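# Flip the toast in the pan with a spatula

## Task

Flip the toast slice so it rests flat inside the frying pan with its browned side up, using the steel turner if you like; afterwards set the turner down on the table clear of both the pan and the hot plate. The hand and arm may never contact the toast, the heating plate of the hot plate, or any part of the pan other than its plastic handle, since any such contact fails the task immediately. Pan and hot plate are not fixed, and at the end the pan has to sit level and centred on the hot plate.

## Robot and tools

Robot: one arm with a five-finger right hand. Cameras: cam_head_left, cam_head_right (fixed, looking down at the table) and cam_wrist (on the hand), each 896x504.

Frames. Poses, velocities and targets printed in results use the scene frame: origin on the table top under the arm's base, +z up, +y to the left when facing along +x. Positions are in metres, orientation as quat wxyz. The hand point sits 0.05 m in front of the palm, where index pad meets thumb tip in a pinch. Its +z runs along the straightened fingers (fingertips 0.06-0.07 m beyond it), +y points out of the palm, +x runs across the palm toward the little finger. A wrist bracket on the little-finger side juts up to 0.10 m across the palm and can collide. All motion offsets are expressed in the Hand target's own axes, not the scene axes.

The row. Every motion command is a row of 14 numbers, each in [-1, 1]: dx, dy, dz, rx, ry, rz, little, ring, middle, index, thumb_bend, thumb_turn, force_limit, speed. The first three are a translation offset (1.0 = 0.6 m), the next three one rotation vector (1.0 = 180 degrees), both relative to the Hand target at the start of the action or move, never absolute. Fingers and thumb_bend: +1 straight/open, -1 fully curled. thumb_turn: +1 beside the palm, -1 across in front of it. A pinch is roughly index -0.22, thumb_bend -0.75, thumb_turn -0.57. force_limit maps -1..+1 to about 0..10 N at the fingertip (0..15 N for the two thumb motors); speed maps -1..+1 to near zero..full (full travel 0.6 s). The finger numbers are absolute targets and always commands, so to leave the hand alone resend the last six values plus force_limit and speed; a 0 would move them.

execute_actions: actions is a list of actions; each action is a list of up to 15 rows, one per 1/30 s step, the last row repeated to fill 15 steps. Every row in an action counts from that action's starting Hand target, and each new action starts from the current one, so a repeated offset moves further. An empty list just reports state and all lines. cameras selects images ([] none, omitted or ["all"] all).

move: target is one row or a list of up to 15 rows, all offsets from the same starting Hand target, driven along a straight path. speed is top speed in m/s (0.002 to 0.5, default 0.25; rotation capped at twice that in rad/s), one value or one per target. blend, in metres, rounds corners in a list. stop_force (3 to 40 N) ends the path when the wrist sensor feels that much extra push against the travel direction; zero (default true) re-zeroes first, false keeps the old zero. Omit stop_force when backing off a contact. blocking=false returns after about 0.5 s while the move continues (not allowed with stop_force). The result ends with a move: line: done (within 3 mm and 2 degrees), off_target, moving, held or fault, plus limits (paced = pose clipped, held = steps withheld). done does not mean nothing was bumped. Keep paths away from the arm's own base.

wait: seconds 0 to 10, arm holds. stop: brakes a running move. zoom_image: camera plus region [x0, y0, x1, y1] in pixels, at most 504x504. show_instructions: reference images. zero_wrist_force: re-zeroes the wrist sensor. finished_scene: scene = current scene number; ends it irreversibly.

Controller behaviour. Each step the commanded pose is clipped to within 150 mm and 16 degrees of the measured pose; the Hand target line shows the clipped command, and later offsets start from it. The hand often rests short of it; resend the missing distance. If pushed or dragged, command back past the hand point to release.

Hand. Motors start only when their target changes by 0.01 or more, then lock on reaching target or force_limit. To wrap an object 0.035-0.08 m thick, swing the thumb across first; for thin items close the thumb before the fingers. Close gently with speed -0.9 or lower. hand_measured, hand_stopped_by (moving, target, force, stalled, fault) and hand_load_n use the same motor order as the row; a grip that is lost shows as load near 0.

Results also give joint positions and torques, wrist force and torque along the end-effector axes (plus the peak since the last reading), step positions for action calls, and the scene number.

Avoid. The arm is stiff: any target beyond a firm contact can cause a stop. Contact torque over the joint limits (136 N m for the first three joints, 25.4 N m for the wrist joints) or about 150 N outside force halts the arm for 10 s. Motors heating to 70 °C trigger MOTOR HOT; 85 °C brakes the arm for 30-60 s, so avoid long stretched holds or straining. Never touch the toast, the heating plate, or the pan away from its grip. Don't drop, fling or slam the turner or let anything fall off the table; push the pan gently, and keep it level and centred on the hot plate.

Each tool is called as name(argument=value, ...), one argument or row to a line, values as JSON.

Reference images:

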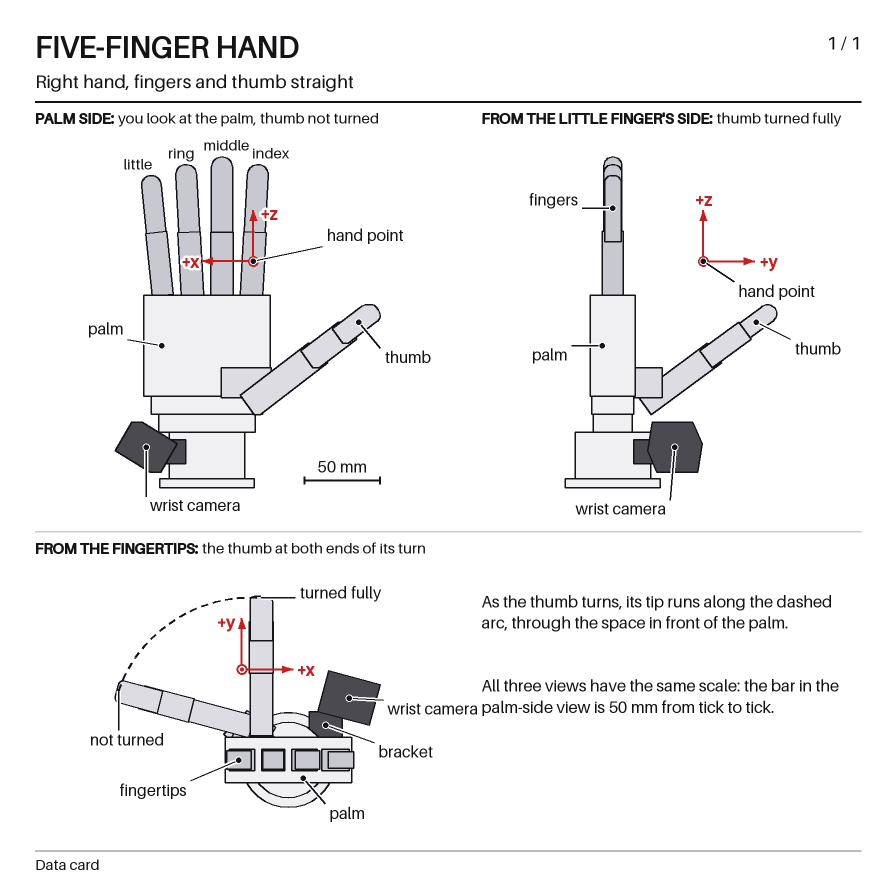

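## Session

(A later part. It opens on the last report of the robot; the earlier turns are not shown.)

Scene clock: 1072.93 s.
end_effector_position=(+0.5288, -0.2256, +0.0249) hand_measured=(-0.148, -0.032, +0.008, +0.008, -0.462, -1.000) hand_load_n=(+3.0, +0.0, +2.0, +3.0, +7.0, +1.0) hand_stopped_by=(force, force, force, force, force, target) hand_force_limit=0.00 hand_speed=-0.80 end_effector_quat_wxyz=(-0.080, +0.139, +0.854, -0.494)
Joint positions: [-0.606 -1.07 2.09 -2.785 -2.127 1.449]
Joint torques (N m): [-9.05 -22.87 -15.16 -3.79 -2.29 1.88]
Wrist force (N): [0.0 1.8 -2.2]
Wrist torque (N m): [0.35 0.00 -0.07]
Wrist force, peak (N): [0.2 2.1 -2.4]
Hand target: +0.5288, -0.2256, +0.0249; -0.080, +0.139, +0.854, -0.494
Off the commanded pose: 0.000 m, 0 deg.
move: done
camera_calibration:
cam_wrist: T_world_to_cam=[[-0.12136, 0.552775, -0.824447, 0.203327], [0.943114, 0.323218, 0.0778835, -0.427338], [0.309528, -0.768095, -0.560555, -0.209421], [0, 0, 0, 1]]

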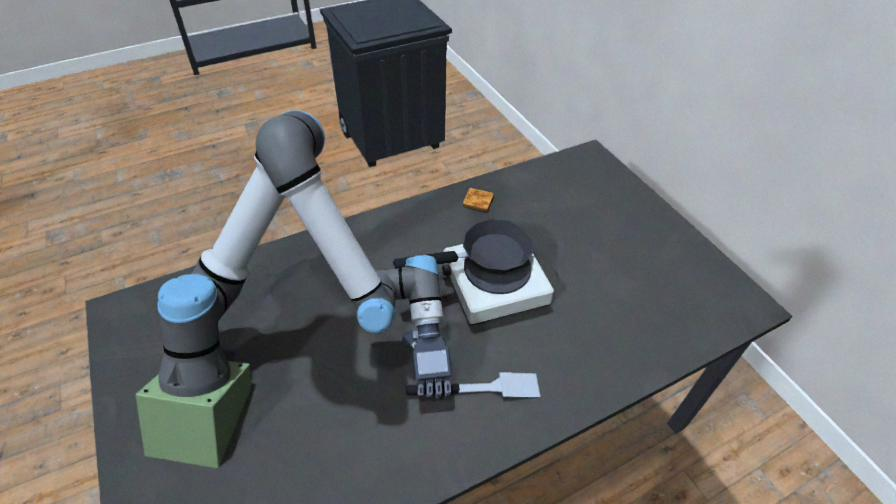

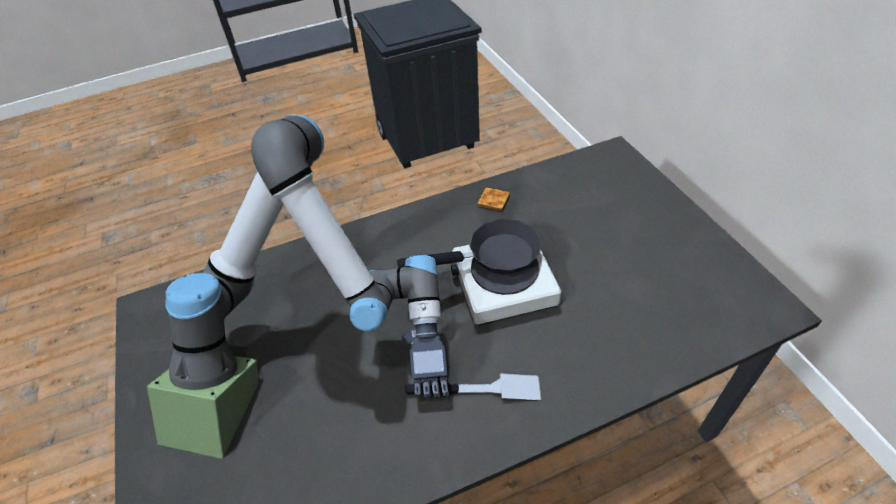

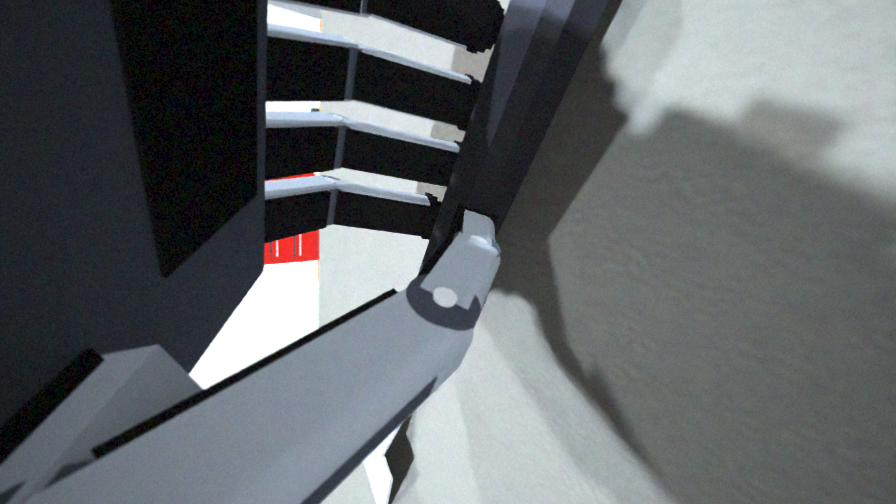

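move(
  target=[0,0,0,0,0,0,-0.97,-0.97,-0.97,-0.97,-0.97,-1,0,-0.8],
  cameras=[],
)

move(
  target=[0,-0.0116,-0.0067,0,0,0,-0.97,-0.97,-0.97,-0.97,-0.97,-1,0,-0.8],
  speed=0.03,
  cameras=[],
)

move(
  target=[0,0,0,0,0,0,-1,-1,-1,-1,-1,-1,0.6,-0.8],
)

zoom_image(
  camera="cam_head_left",
  region=[350, 310, 560, 450],
)

Scene clock: 1079.30 s.
end_effector_position=(+0.5288, -0.2256, +0.0249) hand_measured=(-0.970, -0.052, -0.002, -0.002, -0.460, -1.000) hand_load_n=(+0.0, +0.0, +3.0, +5.5, +3.5, +0.5) hand_stopped_by=(target, force, force, force, force, target) hand_force_limit=0.00 hand_speed=-0.80 end_effector_quat_wxyz=(-0.080, +0.139, +0.854, -0.494)
Joint positions: [-0.606 -1.07 2.09 -2.785 -2.127 1.449]
Joint torques (N m): [-13.42 -30.01 -6.79 -3.75 1.17 1.68]
Wrist force (N): [-0.4 -1.0 0.9]
Wrist torque (N m): [0.48 0.09 0.03]
Wrist force, peak (N): [1.0 1.4 -3.5]
Hand target: +0.5288, -0.2256, +0.0249; -0.080, +0.139, +0.854, -0.494
Off the commanded pose: 0.000 m, 0 deg.
move: done

Scene clock: 1080.03 s.
end_effector_position=(+0.5287, -0.2256, +0.0331) hand_measured=(-0.970, -0.052, -0.002, -0.002, -0.462, -1.000) hand_load_n=(+0.0, +0.0, +0.0, +0.0, +0.0, +0.0) hand_stopped_by=(target, force, force, force, force, target) hand_force_limit=0.00 hand_speed=-0.80 end_effector_quat_wxyz=(-0.080, +0.139, +0.854, -0.494)
Joint positions: [-0.613 -1.087 2.092 -2.774 -2.126 1.44]
Joint torques (N m): [-9.5 -20.96 -6.64 -2.81 0.03 0.3]
Wrist force (N): [-0.3 2.2 0.0]
Wrist torque (N m): [0.41 0.00 0.03]
Wrist force, peak (N): [-0.1 3.1 0.7]
Hand target: +0.5288, -0.2256, +0.0330; -0.080, +0.139, +0.854, -0.494
Off the commanded pose: 0.000 m, 0 deg.
move: done

Scene clock: 1083.13 s.
end_effector_position=(+0.5288, -0.2256, +0.0330) hand_measured=(-1.000, -1.000, -0.254, -0.310, -0.646, -1.000) hand_load_n=(+0.0, +0.0, +13.0, +7.5, +11.5, -0.5) hand_stopped_by=(target, target, force, force, force, target) hand_force_limit=0.60 hand_speed=-0.80 end_effector_quat_wxyz=(-0.080, +0.139, +0.854, -0.494)
Joint positions: [-0.613 -1.087 2.092 -2.774 -2.126 1.441]
Joint torques (N m): [-8 -19.85 -16.47 -3.49 -2.33 2.08]
Wrist force (N): [-0.3 2.1 0.2]
Wrist torque (N m): [0.43 -0.01 0.04]
Wrist force, peak (N): [-0.3 2.3 0.1]
Hand target: +0.5288, -0.2256, +0.0330; -0.080, +0.139, +0.854, -0.494
Off the commanded pose: 0.000 m, 0 deg.
move: done
camera_calibration:
cam_wrist: T_world_to_cam=[[-0.121357, 0.552773, -0.824448, 0.209945], [0.943114, 0.323219, 0.0778867, -0.427967], [0.309531, -0.768096, -0.560552, -0.204905], [0, 0, 0, 1]]

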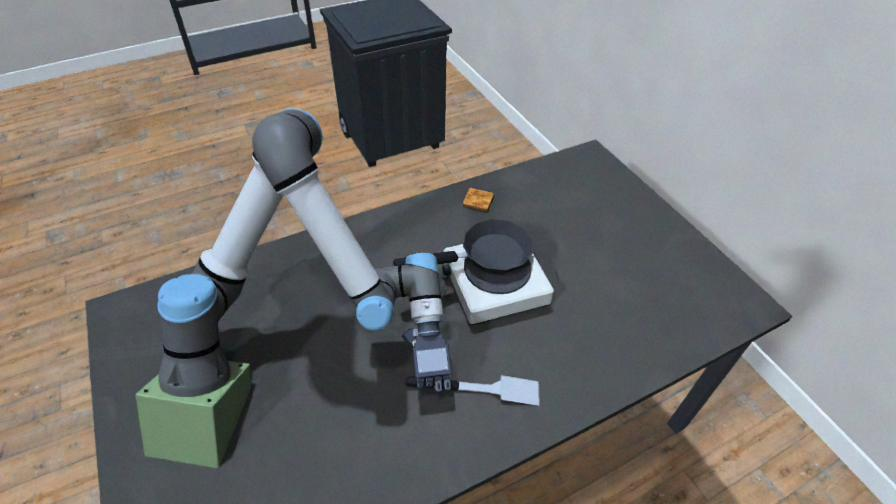

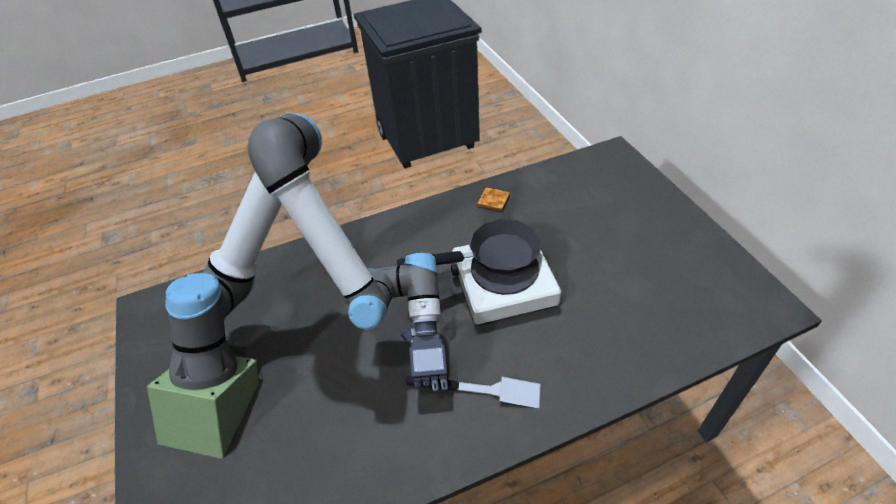

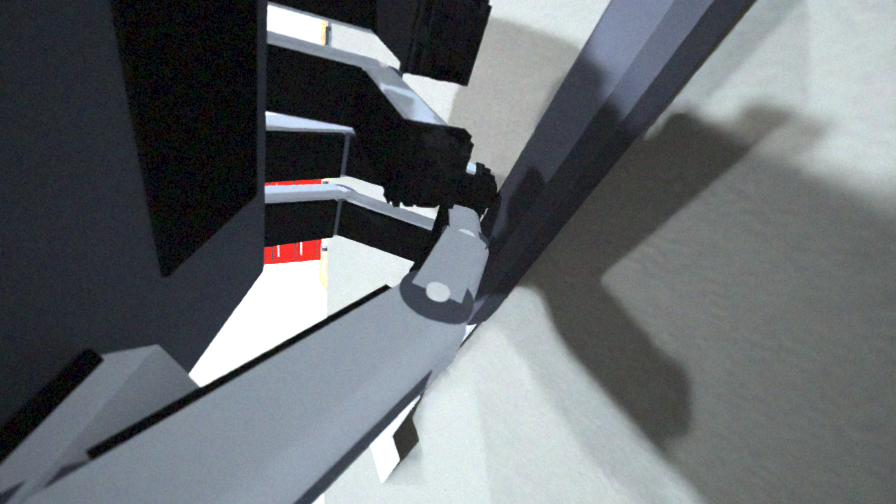

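Scaled by 2.400.

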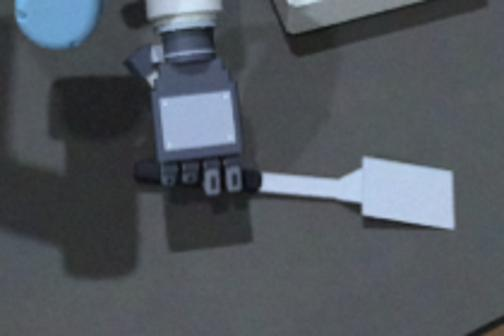

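move(
  target=[-0.001,-0.0447,-0.0628,0,0.0481,0.0278,0.1,0.1,0.1,0.1,-0.38,-1,0.6,-0.5],
  speed=0.06,
  cameras=[],
)

move(
  target=[0,0.0895,0.0517,0,0,0,0.1,0.1,0.1,0.1,-0.38,-1,0.6,-0.5],
  speed=0.025,
  stop_force=3,
)

zoom_image(
  camera="cam_head_left",
  region=[350, 310, 560, 450],
)

Scene clock: 1092.60 s.
end_effector_position=(+0.5355, -0.2074, +0.0751) hand_measured=(+0.100, +0.100, +0.100, +0.100, -0.380, -1.000) hand_load_n=(+0.0, +0.0, +0.0, +0.0, +0.0, +0.0) hand_stopped_by=(target, target, target, target, target, target) hand_force_limit=0.60 hand_speed=-0.50 end_effector_quat_wxyz=(-0.123, +0.213, +0.839, -0.485)
Joint positions: [-0.607 -1.188 1.982 -2.382 -2.132 1.629]
Joint torques (N m): [-6.4 -19.02 -9.54 -1.33 -1.48 -1.6]
Wrist force (N): [0.2 2.4 0.3]
Wrist torque (N m): [0.44 -0.06 0.10]
Wrist force, peak (N): [0.4 2.7 0.4]
Hand target: +0.5354, -0.2075, +0.0750; -0.123, +0.213, +0.839, -0.485
Off the commanded pose: 0.000 m, 0 deg.
move: done

Scene clock: 1095.83 s.
end_effector_position=(+0.5354, -0.2076, +0.0221) hand_measured=(+0.100, +0.100, +0.100, +0.100, -0.380, -1.000) hand_load_n=(+0.0, +0.0, +0.0, +0.5, +0.0, +0.0) hand_stopped_by=(target, target, target, target, target, target) hand_force_limit=0.60 hand_speed=-0.50 end_effector_quat_wxyz=(-0.123, +0.213, +0.839, -0.485)
Joint positions: [-0.562 -1.086 1.98 -2.452 -2.132 1.683]
Joint torques (N m): [-21.57 -45 -5.54 -1.14 -1.71 -2.33]
Wrist force (N): [0.2 1.0 -1.2]
Wrist torque (N m): [0.74 0.04 0.06]
Wrist force, peak (N): [5.4 -19.4 -13.0]
Hand target: +0.5354, -0.2076, +0.0221; -0.123, +0.213, +0.839, -0.485 (not the last commanded pose)
Off the commanded pose: 0.009 m, 0 deg.
move: contact
camera_calibration:
cam_wrist: T_world_to_cam=[[-0.0232545, 0.565403, -0.824487, 0.14189], [0.984889, 0.154533, 0.0781942, -0.496589], [0.171621, -0.810209, -0.560453, -0.134163], [0, 0, 0, 1]]

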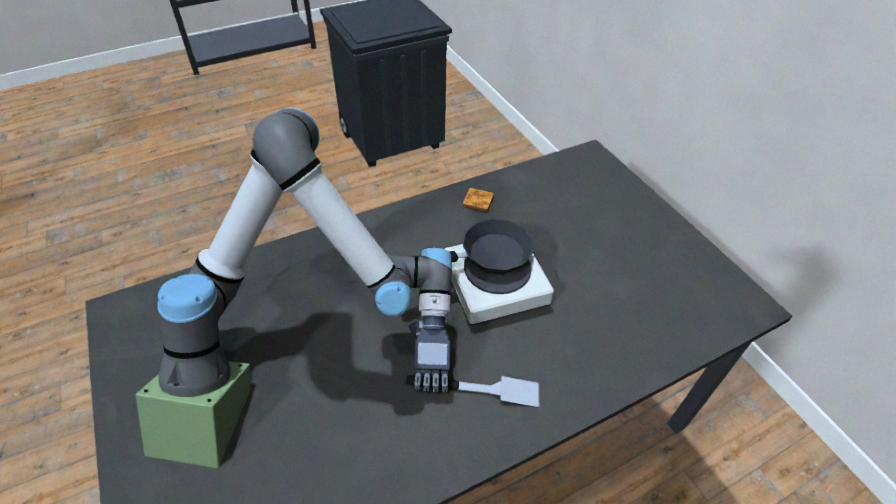

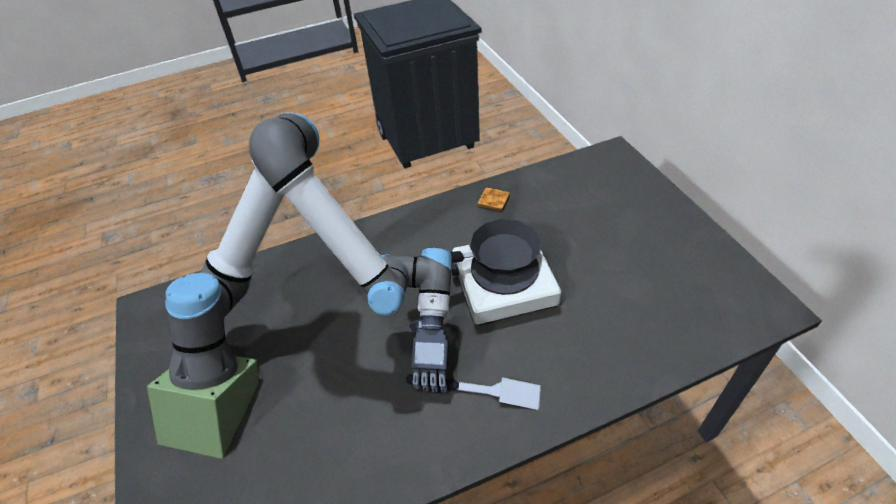

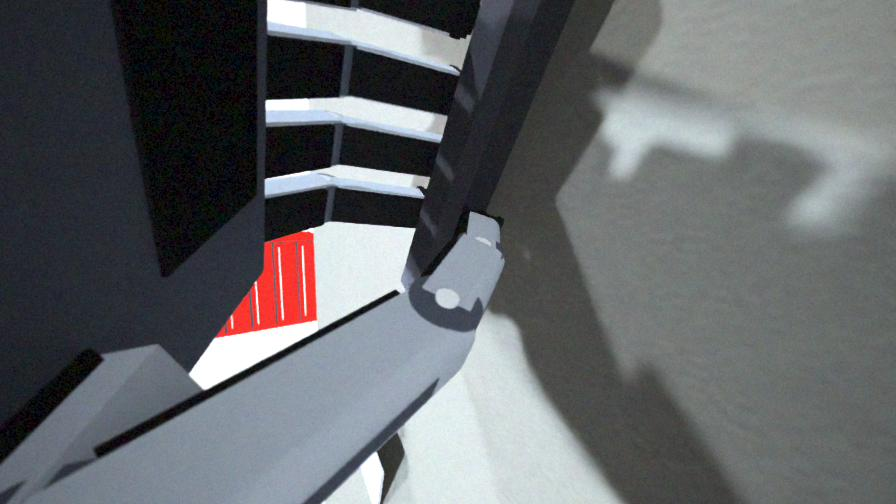

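Scaled by 2.400.

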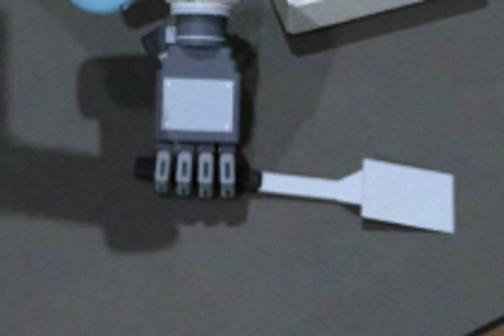

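move(
  target=[0,-0.0144,-0.0083,0.055,0,0,0.15,0.15,0.15,0.15,-0.38,-1,0.6,-0.5],
  speed=0.06,
  cameras=[],
)

move(
  target=[0,0.0376,0.0137,0,0,0,0.15,0.15,0.15,0.15,-0.38,-1,0.6,-0.5],
  speed=0.015,
  stop_force=3,
)

zoom_image(
  camera="cam_head_left",
  region=[350, 310, 560, 450],
)

Scene clock: 1100.97 s.
end_effector_position=(+0.5354, -0.2075, +0.0319) hand_measured=(+0.150, +0.150, +0.150, +0.150, -0.380, -1.000) hand_load_n=(+0.0, +0.0, -0.5, +0.0, +0.0, +0.0) hand_stopped_by=(target, target, target, target, target, target) hand_force_limit=0.60 hand_speed=-0.50 end_effector_quat_wxyz=(-0.141, +0.202, +0.794, -0.556) end_effector_velocity=(+0.000, +0.000, +0.000) end_effector_angular_velocity=(+0.004, -0.001, +0.000)
Joint positions: [-0.497 -1.062 1.939 -2.351 -2.299 1.786]
Joint velocities: [-0.002 0 0.002 -0.005 0.004 -0.005]
Joint torques (N m): [-21.37 -39.37 -5.69 -3.85 -0.17 -2.43]
Wrist force (N): [-0.1 3.8 -0.5]
Wrist torque (N m): [0.65 -0.07 0.10]
Wrist force, peak (N): [0.1 4.2 -0.4]
Hand target: +0.5354, -0.2076, +0.0320; -0.141, +0.202, +0.794, -0.556
Off the commanded pose: 0.000 m, 0 deg.
move: done

Scene clock: 1103.00 s.
end_effector_position=(+0.5354, -0.2076, +0.0167) hand_measured=(+0.150, +0.150, +0.150, +0.150, -0.380, -1.000) hand_load_n=(+0.0, +0.0, +0.0, +0.0, +0.0, +0.0) hand_stopped_by=(target, target, target, target, target, target) hand_force_limit=0.60 hand_speed=-0.50 end_effector_quat_wxyz=(-0.141, +0.202, +0.794, -0.556)
Joint positions: [-0.484 -1.033 1.933 -2.364 -2.298 1.803]
Joint torques (N m): [-21.08 -45.88 -4.63 0.91 0.94 -2.19]
Wrist force (N): [0.7 0.2 -2.7]
Wrist torque (N m): [0.87 0.02 -0.01]
Wrist force, peak (N): [3.2 -10.7 -9.3]
Hand target: +0.5354, -0.2076, +0.0167; -0.141, +0.202, +0.794, -0.556 (not the last commanded pose)
Off the commanded pose: 0.009 m, 0 deg.
move: contact
camera_calibration:
cam_wrist: T_world_to_cam=[[-0.0941997, 0.434436, -0.895763, 0.149498], [0.987029, 0.158249, -0.0270481, -0.494802], [0.130003, -0.886692, -0.443708, -0.132693], [0, 0, 0, 1]]

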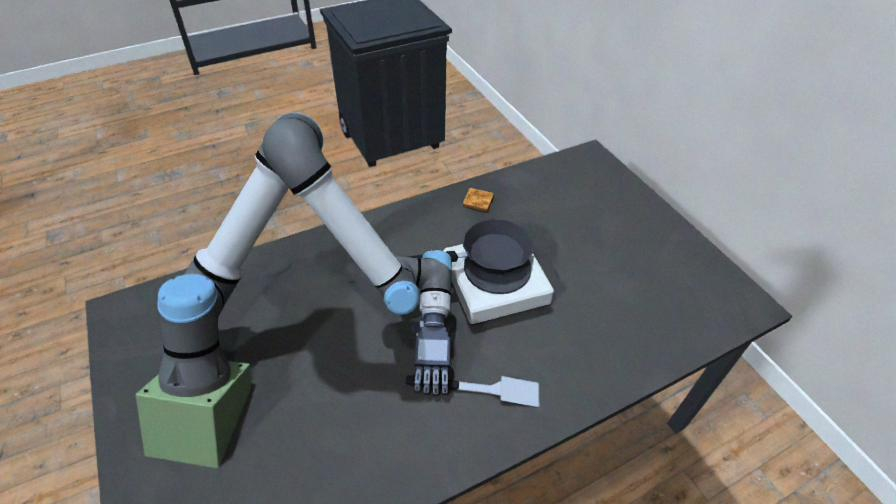

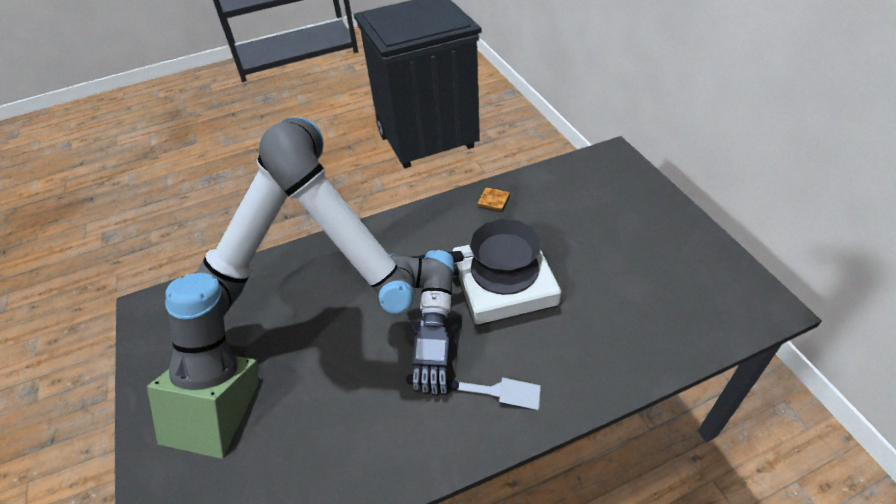

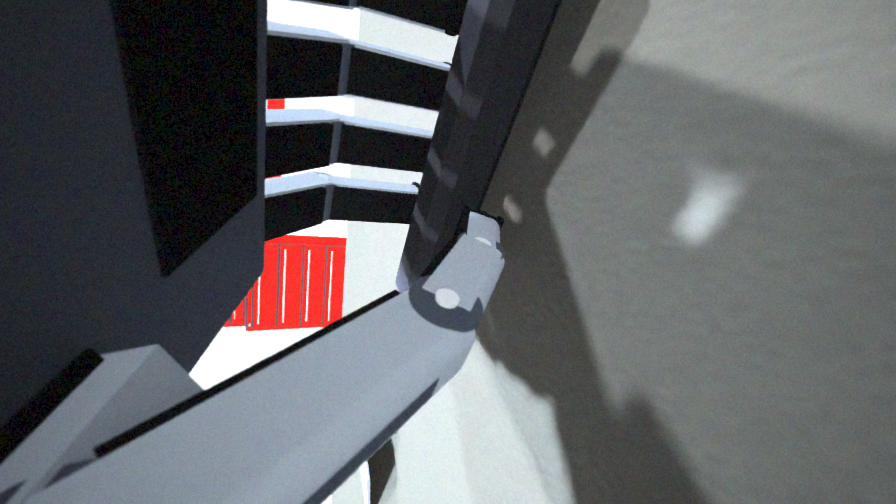

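Scaled by 2.400.

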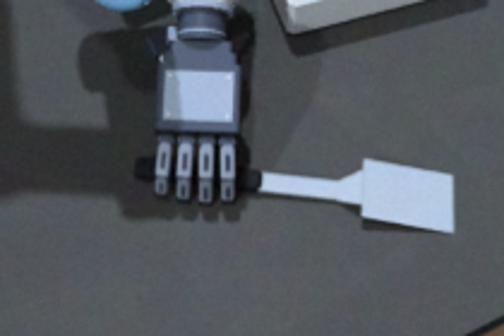

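move(
  target=[0,-0.0047,-0.0017,0,0,0,0.15,0.15,0.15,0.15,-0.38,-1,0.6,-0.5],
  speed=0.02,
  cameras=[],
)

move(
  target=[0,0,0,0,0,0,-0.6,-0.6,-0.6,-0.6,-0.6,-1,-0.3,-0.9],
  cameras=[],
)

move(
  target=[0,-0.0079,-0.0029,0,0,0,-0.6,-0.6,-0.6,-0.6,-0.6,-1,-0.3,-0.9],
  speed=0.02,
)

zoom_image(
  camera="cam_head_left",
  region=[350, 310, 560, 450],
)

Scene clock: 1106.43 s.
end_effector_position=(+0.5354, -0.2076, +0.0198) hand_measured=(+0.150, +0.150, +0.150, +0.150, -0.380, -1.000) hand_load_n=(+0.0, +0.0, +0.0, +0.0, +0.0, +0.0) hand_stopped_by=(target, target, target, target, target, target) hand_force_limit=0.60 hand_speed=-0.50 end_effector_quat_wxyz=(-0.141, +0.202, +0.794, -0.556)
Joint positions: [-0.487 -1.039 1.934 -2.362 -2.298 1.799]
Joint torques (N m): [-19.1 -38.34 -6.82 0.18 -2.66 -1.64]
Wrist force (N): [-0.2 4.3 -0.7]
Wrist torque (N m): [0.74 -0.05 0.08]
Wrist force, peak (N): [-0.2 4.4 -0.2]
Hand target: +0.5354, -0.2076, +0.0197; -0.141, +0.202, +0.794, -0.556
Off the commanded pose: 0.000 m, 0 deg.
move: done

Scene clock: 1108.03 s.
end_effector_position=(+0.5354, -0.2076, +0.0197) hand_measured=(-0.070, -0.010, +0.024, +0.046, -0.458, -1.000) hand_load_n=(+3.0, +1.0, +2.5, +3.0, +6.0, +2.0) hand_stopped_by=(force, force, force, force, force, target) hand_force_limit=-0.30 hand_speed=-0.90 end_effector_quat_wxyz=(-0.141, +0.202, +0.794, -0.556)
Joint positions: [-0.487 -1.039 1.934 -2.362 -2.298 1.799]
Joint torques (N m): [-8.81 -24.6 -17.48 -2.91 -2.02 1.72]
Wrist force (N): [0.0 4.2 -1.3]
Wrist torque (N m): [0.71 -0.09 0.12]
Wrist force, peak (N): [-0.5 4.8 0.2]
Hand target: +0.5354, -0.2076, +0.0197; -0.141, +0.202, +0.794, -0.556
Off the commanded pose: 0.000 m, 0 deg.
move: done

Scene clock: 1108.73 s.
end_effector_position=(+0.5354, -0.2076, +0.0249) hand_measured=(-0.070, -0.010, +0.024, +0.046, -0.458, -1.000) hand_load_n=(+2.0, +0.5, +2.5, +3.5, +7.0, +2.0) hand_stopped_by=(force, force, force, force, force, target) hand_force_limit=-0.30 hand_speed=-0.90 end_effector_quat_wxyz=(-0.141, +0.202, +0.794, -0.556)
Joint positions: [-0.491 -1.049 1.936 -2.357 -2.298 1.794]
Joint torques (N m): [-16.03 -32.97 -7.08 -0.36 -2.75 -0.98]
Wrist force (N): [-0.1 5.6 -0.1]
Wrist torque (N m): [0.72 -0.06 0.01]
Wrist force, peak (N): [-0.4 5.6 0.1]
Hand target: +0.5354, -0.2076, +0.0248; -0.141, +0.202, +0.794, -0.556
Off the commanded pose: 0.000 m, 0 deg.
move: done
camera_calibration:
cam_wrist: T_world_to_cam=[[-0.0941977, 0.434434, -0.895764, 0.1568], [0.987028, 0.158255, -0.0270431, -0.49458], [0.130011, -0.886692, -0.443706, -0.129067], [0, 0, 0, 1]]

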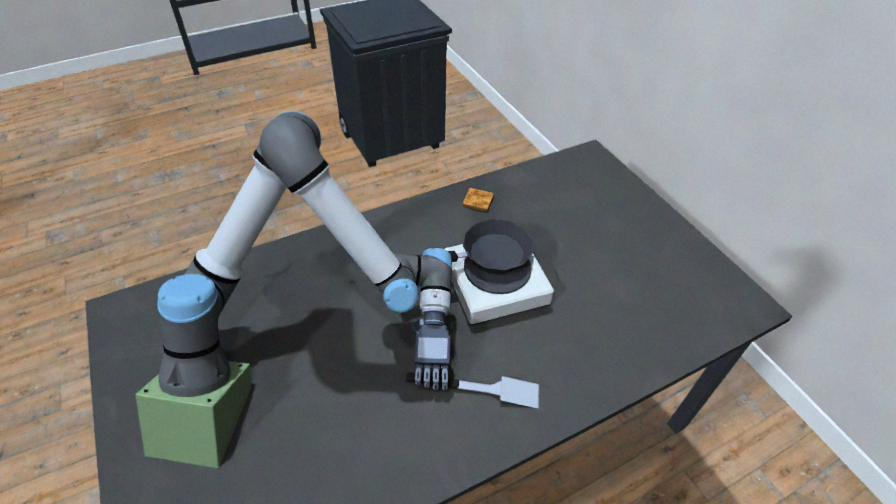

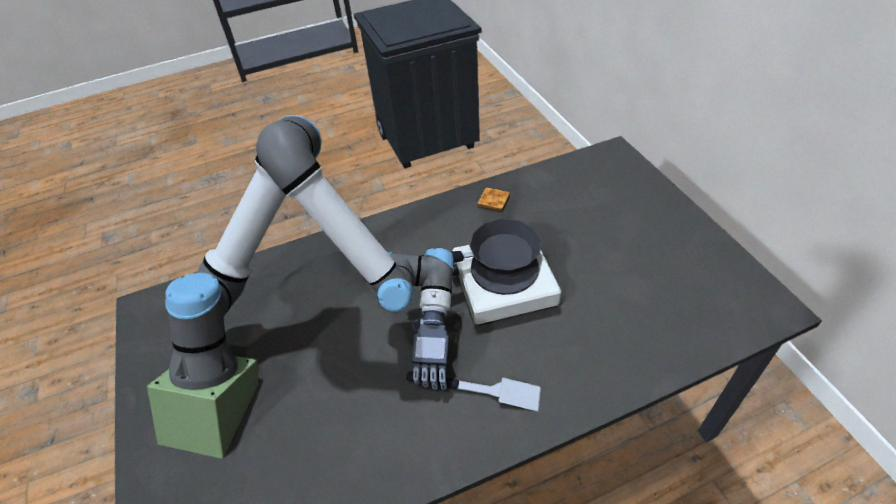

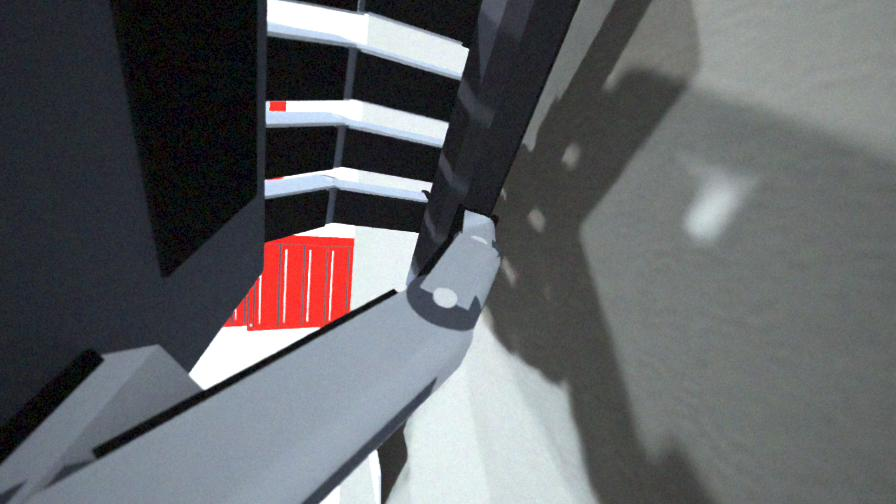

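Scaled by 2.400.

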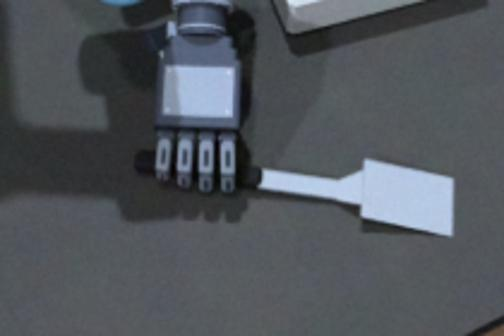

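move(
  target=[0,0,0,0,0,0,-0.95,-0.95,-0.95,-0.95,-0.95,-1,0.3,-0.8],
  cameras=[],
)

move(
  target=[0,-0.03,-0.011,0,0,0,-0.95,-0.95,-0.95,-0.95,-0.95,-1,0.3,-0.8],
  speed=0.03,
)

move(
  target=[0,0,0,0,0,0,-1,-1,-1,-1,-1,-1,0.7,-0.8],
)

zoom_image(
  camera="cam_head_left",
  region=[350, 310, 560, 450],
)

Scene clock: 1112.50 s.
end_effector_position=(+0.5354, -0.2076, +0.0248) hand_measured=(-0.124, -0.040, +0.004, +0.028, -0.452, -1.000) hand_load_n=(+7.5, +4.0, +7.5, +9.5, +16.0, +7.5) hand_stopped_by=(force, force, force, force, force, target) hand_force_limit=0.30 hand_speed=-0.80 end_effector_quat_wxyz=(-0.141, +0.202, +0.794, -0.556)
Joint positions: [-0.491 -1.049 1.936 -2.357 -2.298 1.794]
Joint torques (N m): [-8.33 -25.02 -16.99 -3.36 -0.52 1.77]
Wrist force (N): [-0.2 4.4 -0.7]
Wrist torque (N m): [0.69 -0.18 0.26]
Wrist force, peak (N): [-0.4 5.7 0.1]
Hand target: +0.5354, -0.2076, +0.0248; -0.141, +0.202, +0.794, -0.556
Off the commanded pose: 0.000 m, 0 deg.
move: done

Scene clock: 1113.40 s.
end_effector_position=(+0.5354, -0.2075, +0.0441) hand_measured=(-0.124, -0.040, +0.004, +0.028, -0.452, -1.000) hand_load_n=(+6.0, +3.0, +7.5, +9.0, +18.0, +8.0) hand_stopped_by=(force, force, force, force, force, target) hand_force_limit=0.30 hand_speed=-0.80 end_effector_quat_wxyz=(-0.141, +0.202, +0.794, -0.556)
Joint positions: [-0.507 -1.086 1.942 -2.339 -2.3 1.773]
Joint torques (N m): [-9.52 -21.74 -11.07 -3.08 -2.49 1.7]
Wrist force (N): [0.0 5.7 0.3]
Wrist torque (N m): [0.65 -0.02 -0.03]
Wrist force, peak (N): [0.0 6.0 0.3]
Hand target: +0.5354, -0.2075, +0.0440; -0.141, +0.202, +0.794, -0.556
Off the commanded pose: 0.000 m, 0 deg.
move: done
camera_calibration:
cam_wrist: T_world_to_cam=[[-0.0943491, 0.434502, -0.895715, 0.174109], [0.987035, 0.158179, -0.0272372, -0.494009], [0.129848, -0.886672, -0.443793, -0.120407], [0, 0, 0, 1]]

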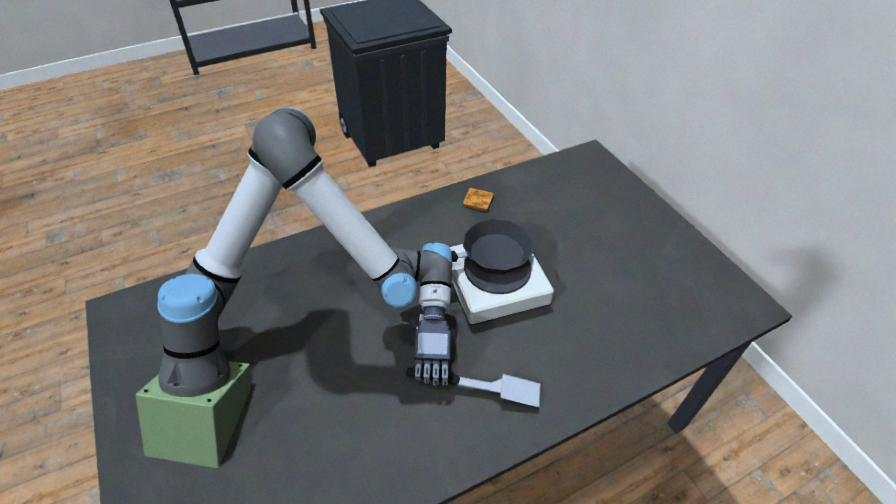

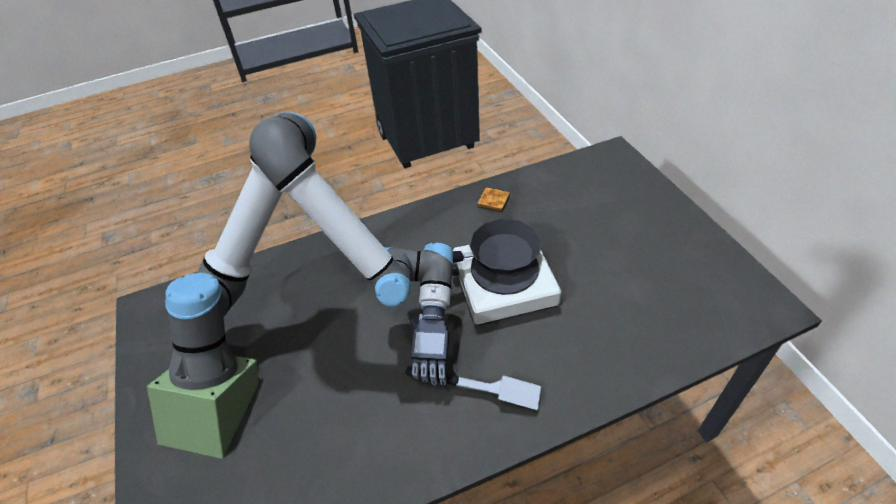

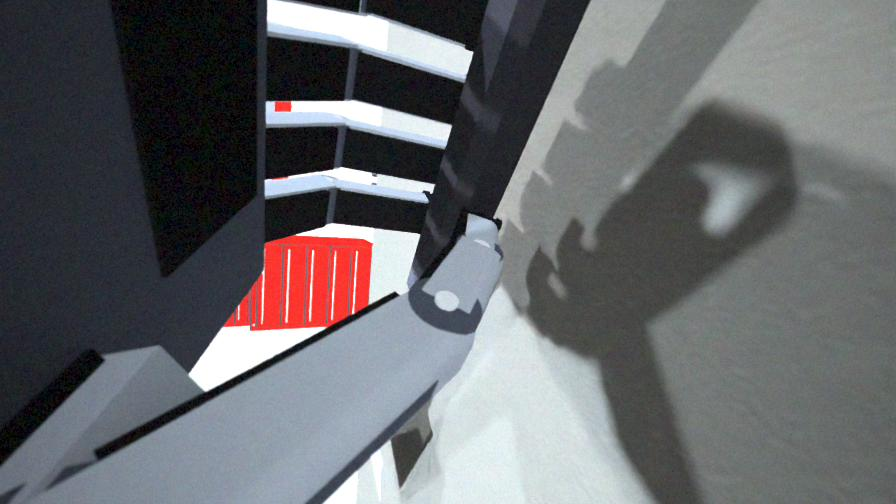

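Scene clock: 1114.10 s.
end_effector_position=(+0.5354, -0.2075, +0.0440) hand_measured=(-0.166, -0.060, -0.004, +0.028, -0.450, -1.000) hand_load_n=(+8.5, +4.0, +9.0, +10.0, +22.5, +14.0) hand_stopped_by=(force, force, force, force, force, target) hand_force_limit=0.70 hand_speed=-0.80 end_effector_quat_wxyz=(-0.141, +0.202, +0.794, -0.556)
Joint positions: [-0.506 -1.086 1.942 -2.34 -2.3 1.773]
Joint torques (N m): [-7.97 -24.85 -18.97 -4 -0.89 2.29]
Wrist force (N): [-0.1 5.7 0.2]
Wrist torque (N m): [0.65 0.00 -0.04]
Wrist force, peak (N): [0.0 5.9 0.5]
Hand target: +0.5354, -0.2075, +0.0440; -0.141, +0.202, +0.794, -0.556
Off the commanded pose: 0.000 m, 0 deg.
move: done
camera_calibration:
cam_wrist: T_world_to_cam=[[-0.0942052, 0.434411, -0.895775, 0.173864], [0.987027, 0.158256, -0.0270549, -0.494066], [0.130009, -0.886703, -0.443684, -0.120574], [0, 0, 0, 1]]

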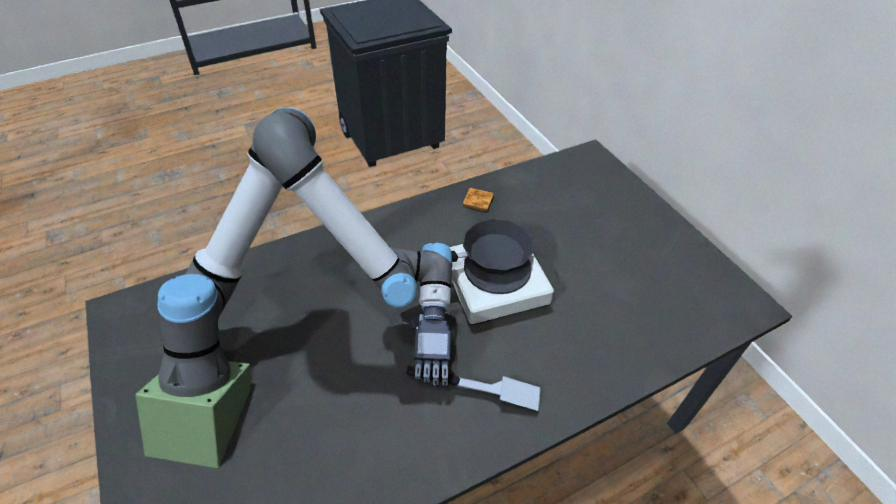

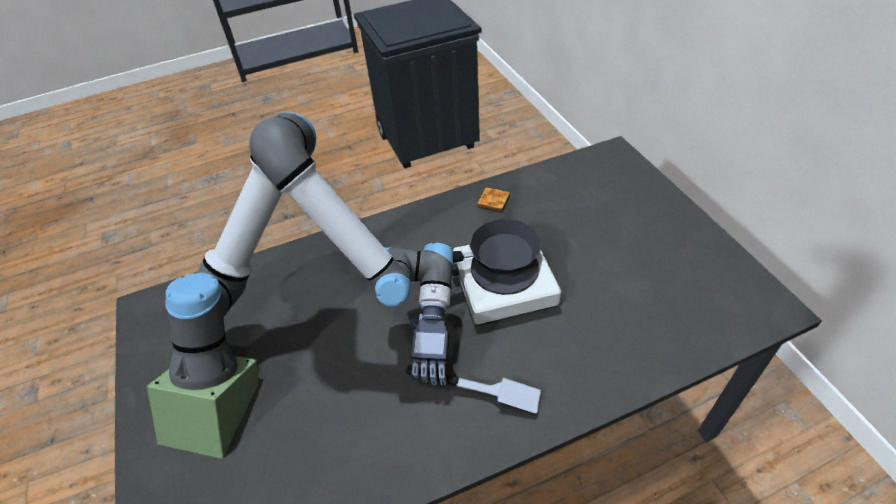

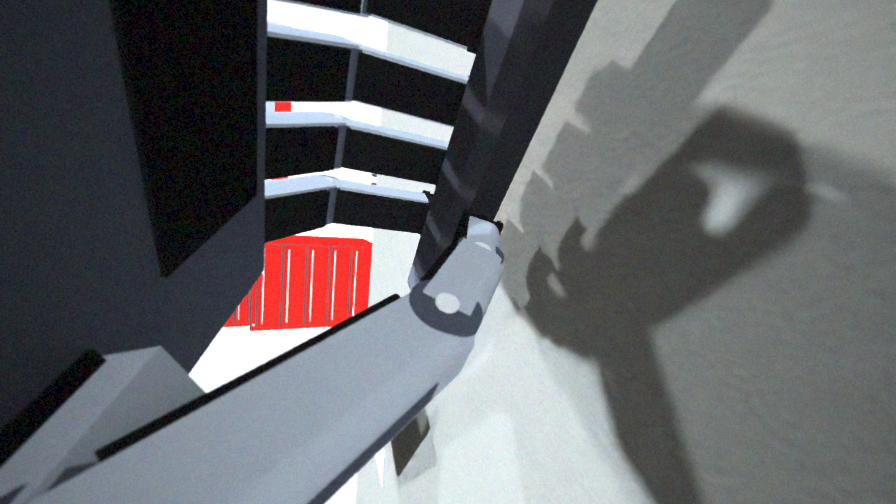

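Scaled by 2.400.

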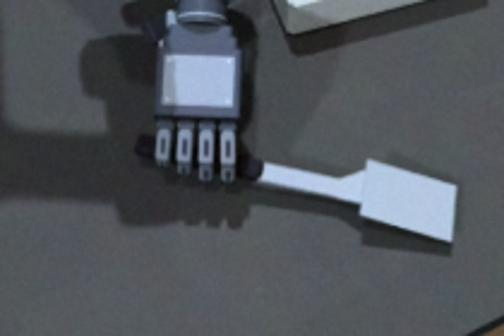

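move(
  target=[0.0527,-0.4113,-0.6242,0,-0.4854,-0.1767,-1,-1,-1,-1,-1,-1,0.7,-0.8],
  speed=0.3,
)

Scene clock: 1136.77 s.
end_effector_position=(+0.6348, +0.0428, +0.4040) hand_measured=(-0.166, -0.060, -0.004, +0.028, -0.450, -1.000) hand_load_n=(+8.5, +4.0, +9.0, +9.5, +23.0, +14.0) hand_stopped_by=(force, force, force, force, force, target) hand_force_limit=0.70 hand_speed=-0.80 end_effector_quat_wxyz=(+0.306, -0.437, +0.693, -0.485)
Joint positions: [-0.927 -1.872 2.18 -3.184 -1.104 0.379]
Joint torques (N m): [-12.28 9.07 -24.16 -3.74 1.52 1.1]
Wrist force (N): [-0.2 5.7 -0.5]
Wrist torque (N m): [0.68 0.04 -0.11]
Wrist force, peak (N): [-0.3 6.7 1.6]
Hand target: +0.6348, +0.0428, +0.4040; +0.306, -0.437, +0.693, -0.485
Off the commanded pose: 0.000 m, 0 deg.
move: done
camera_calibration:
cam_wrist: T_world_to_cam=[[-0.428102, -0.117892, -0.896008, 0.632651], [-0.209321, 0.977429, -0.0285942, 0.102938], [0.879155, 0.175312, -0.443116, -0.273025], [0, 0, 0, 1]]

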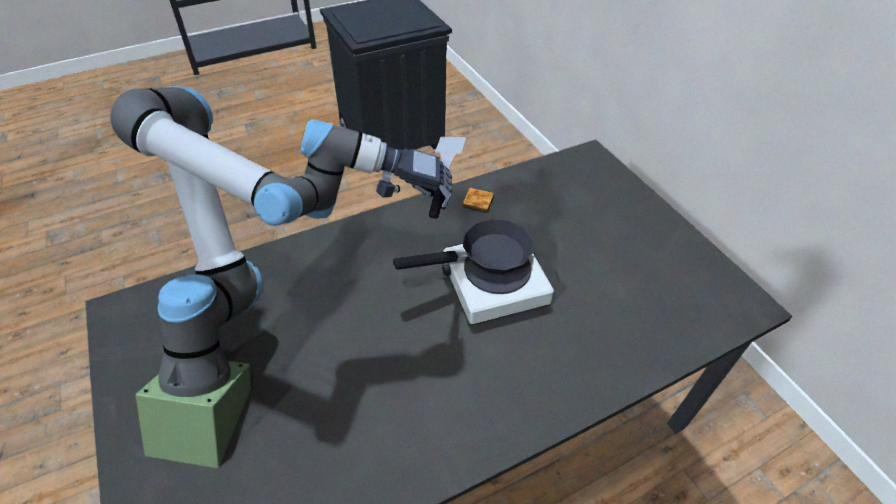

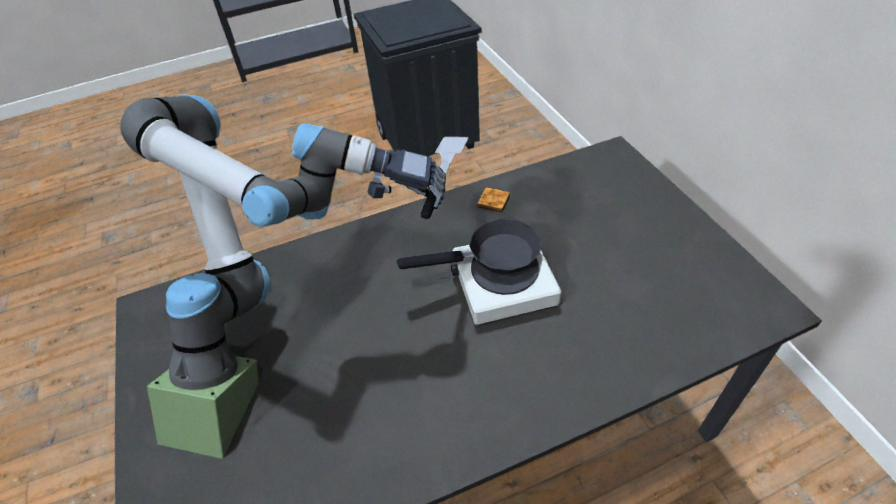

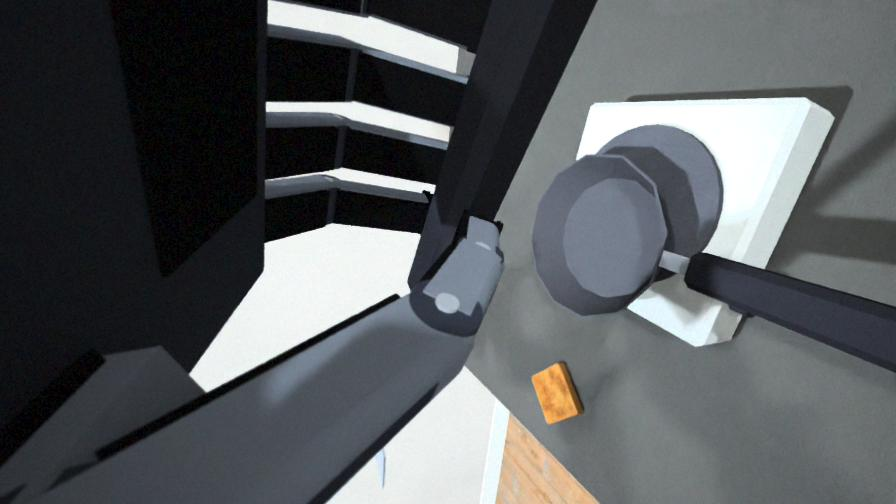

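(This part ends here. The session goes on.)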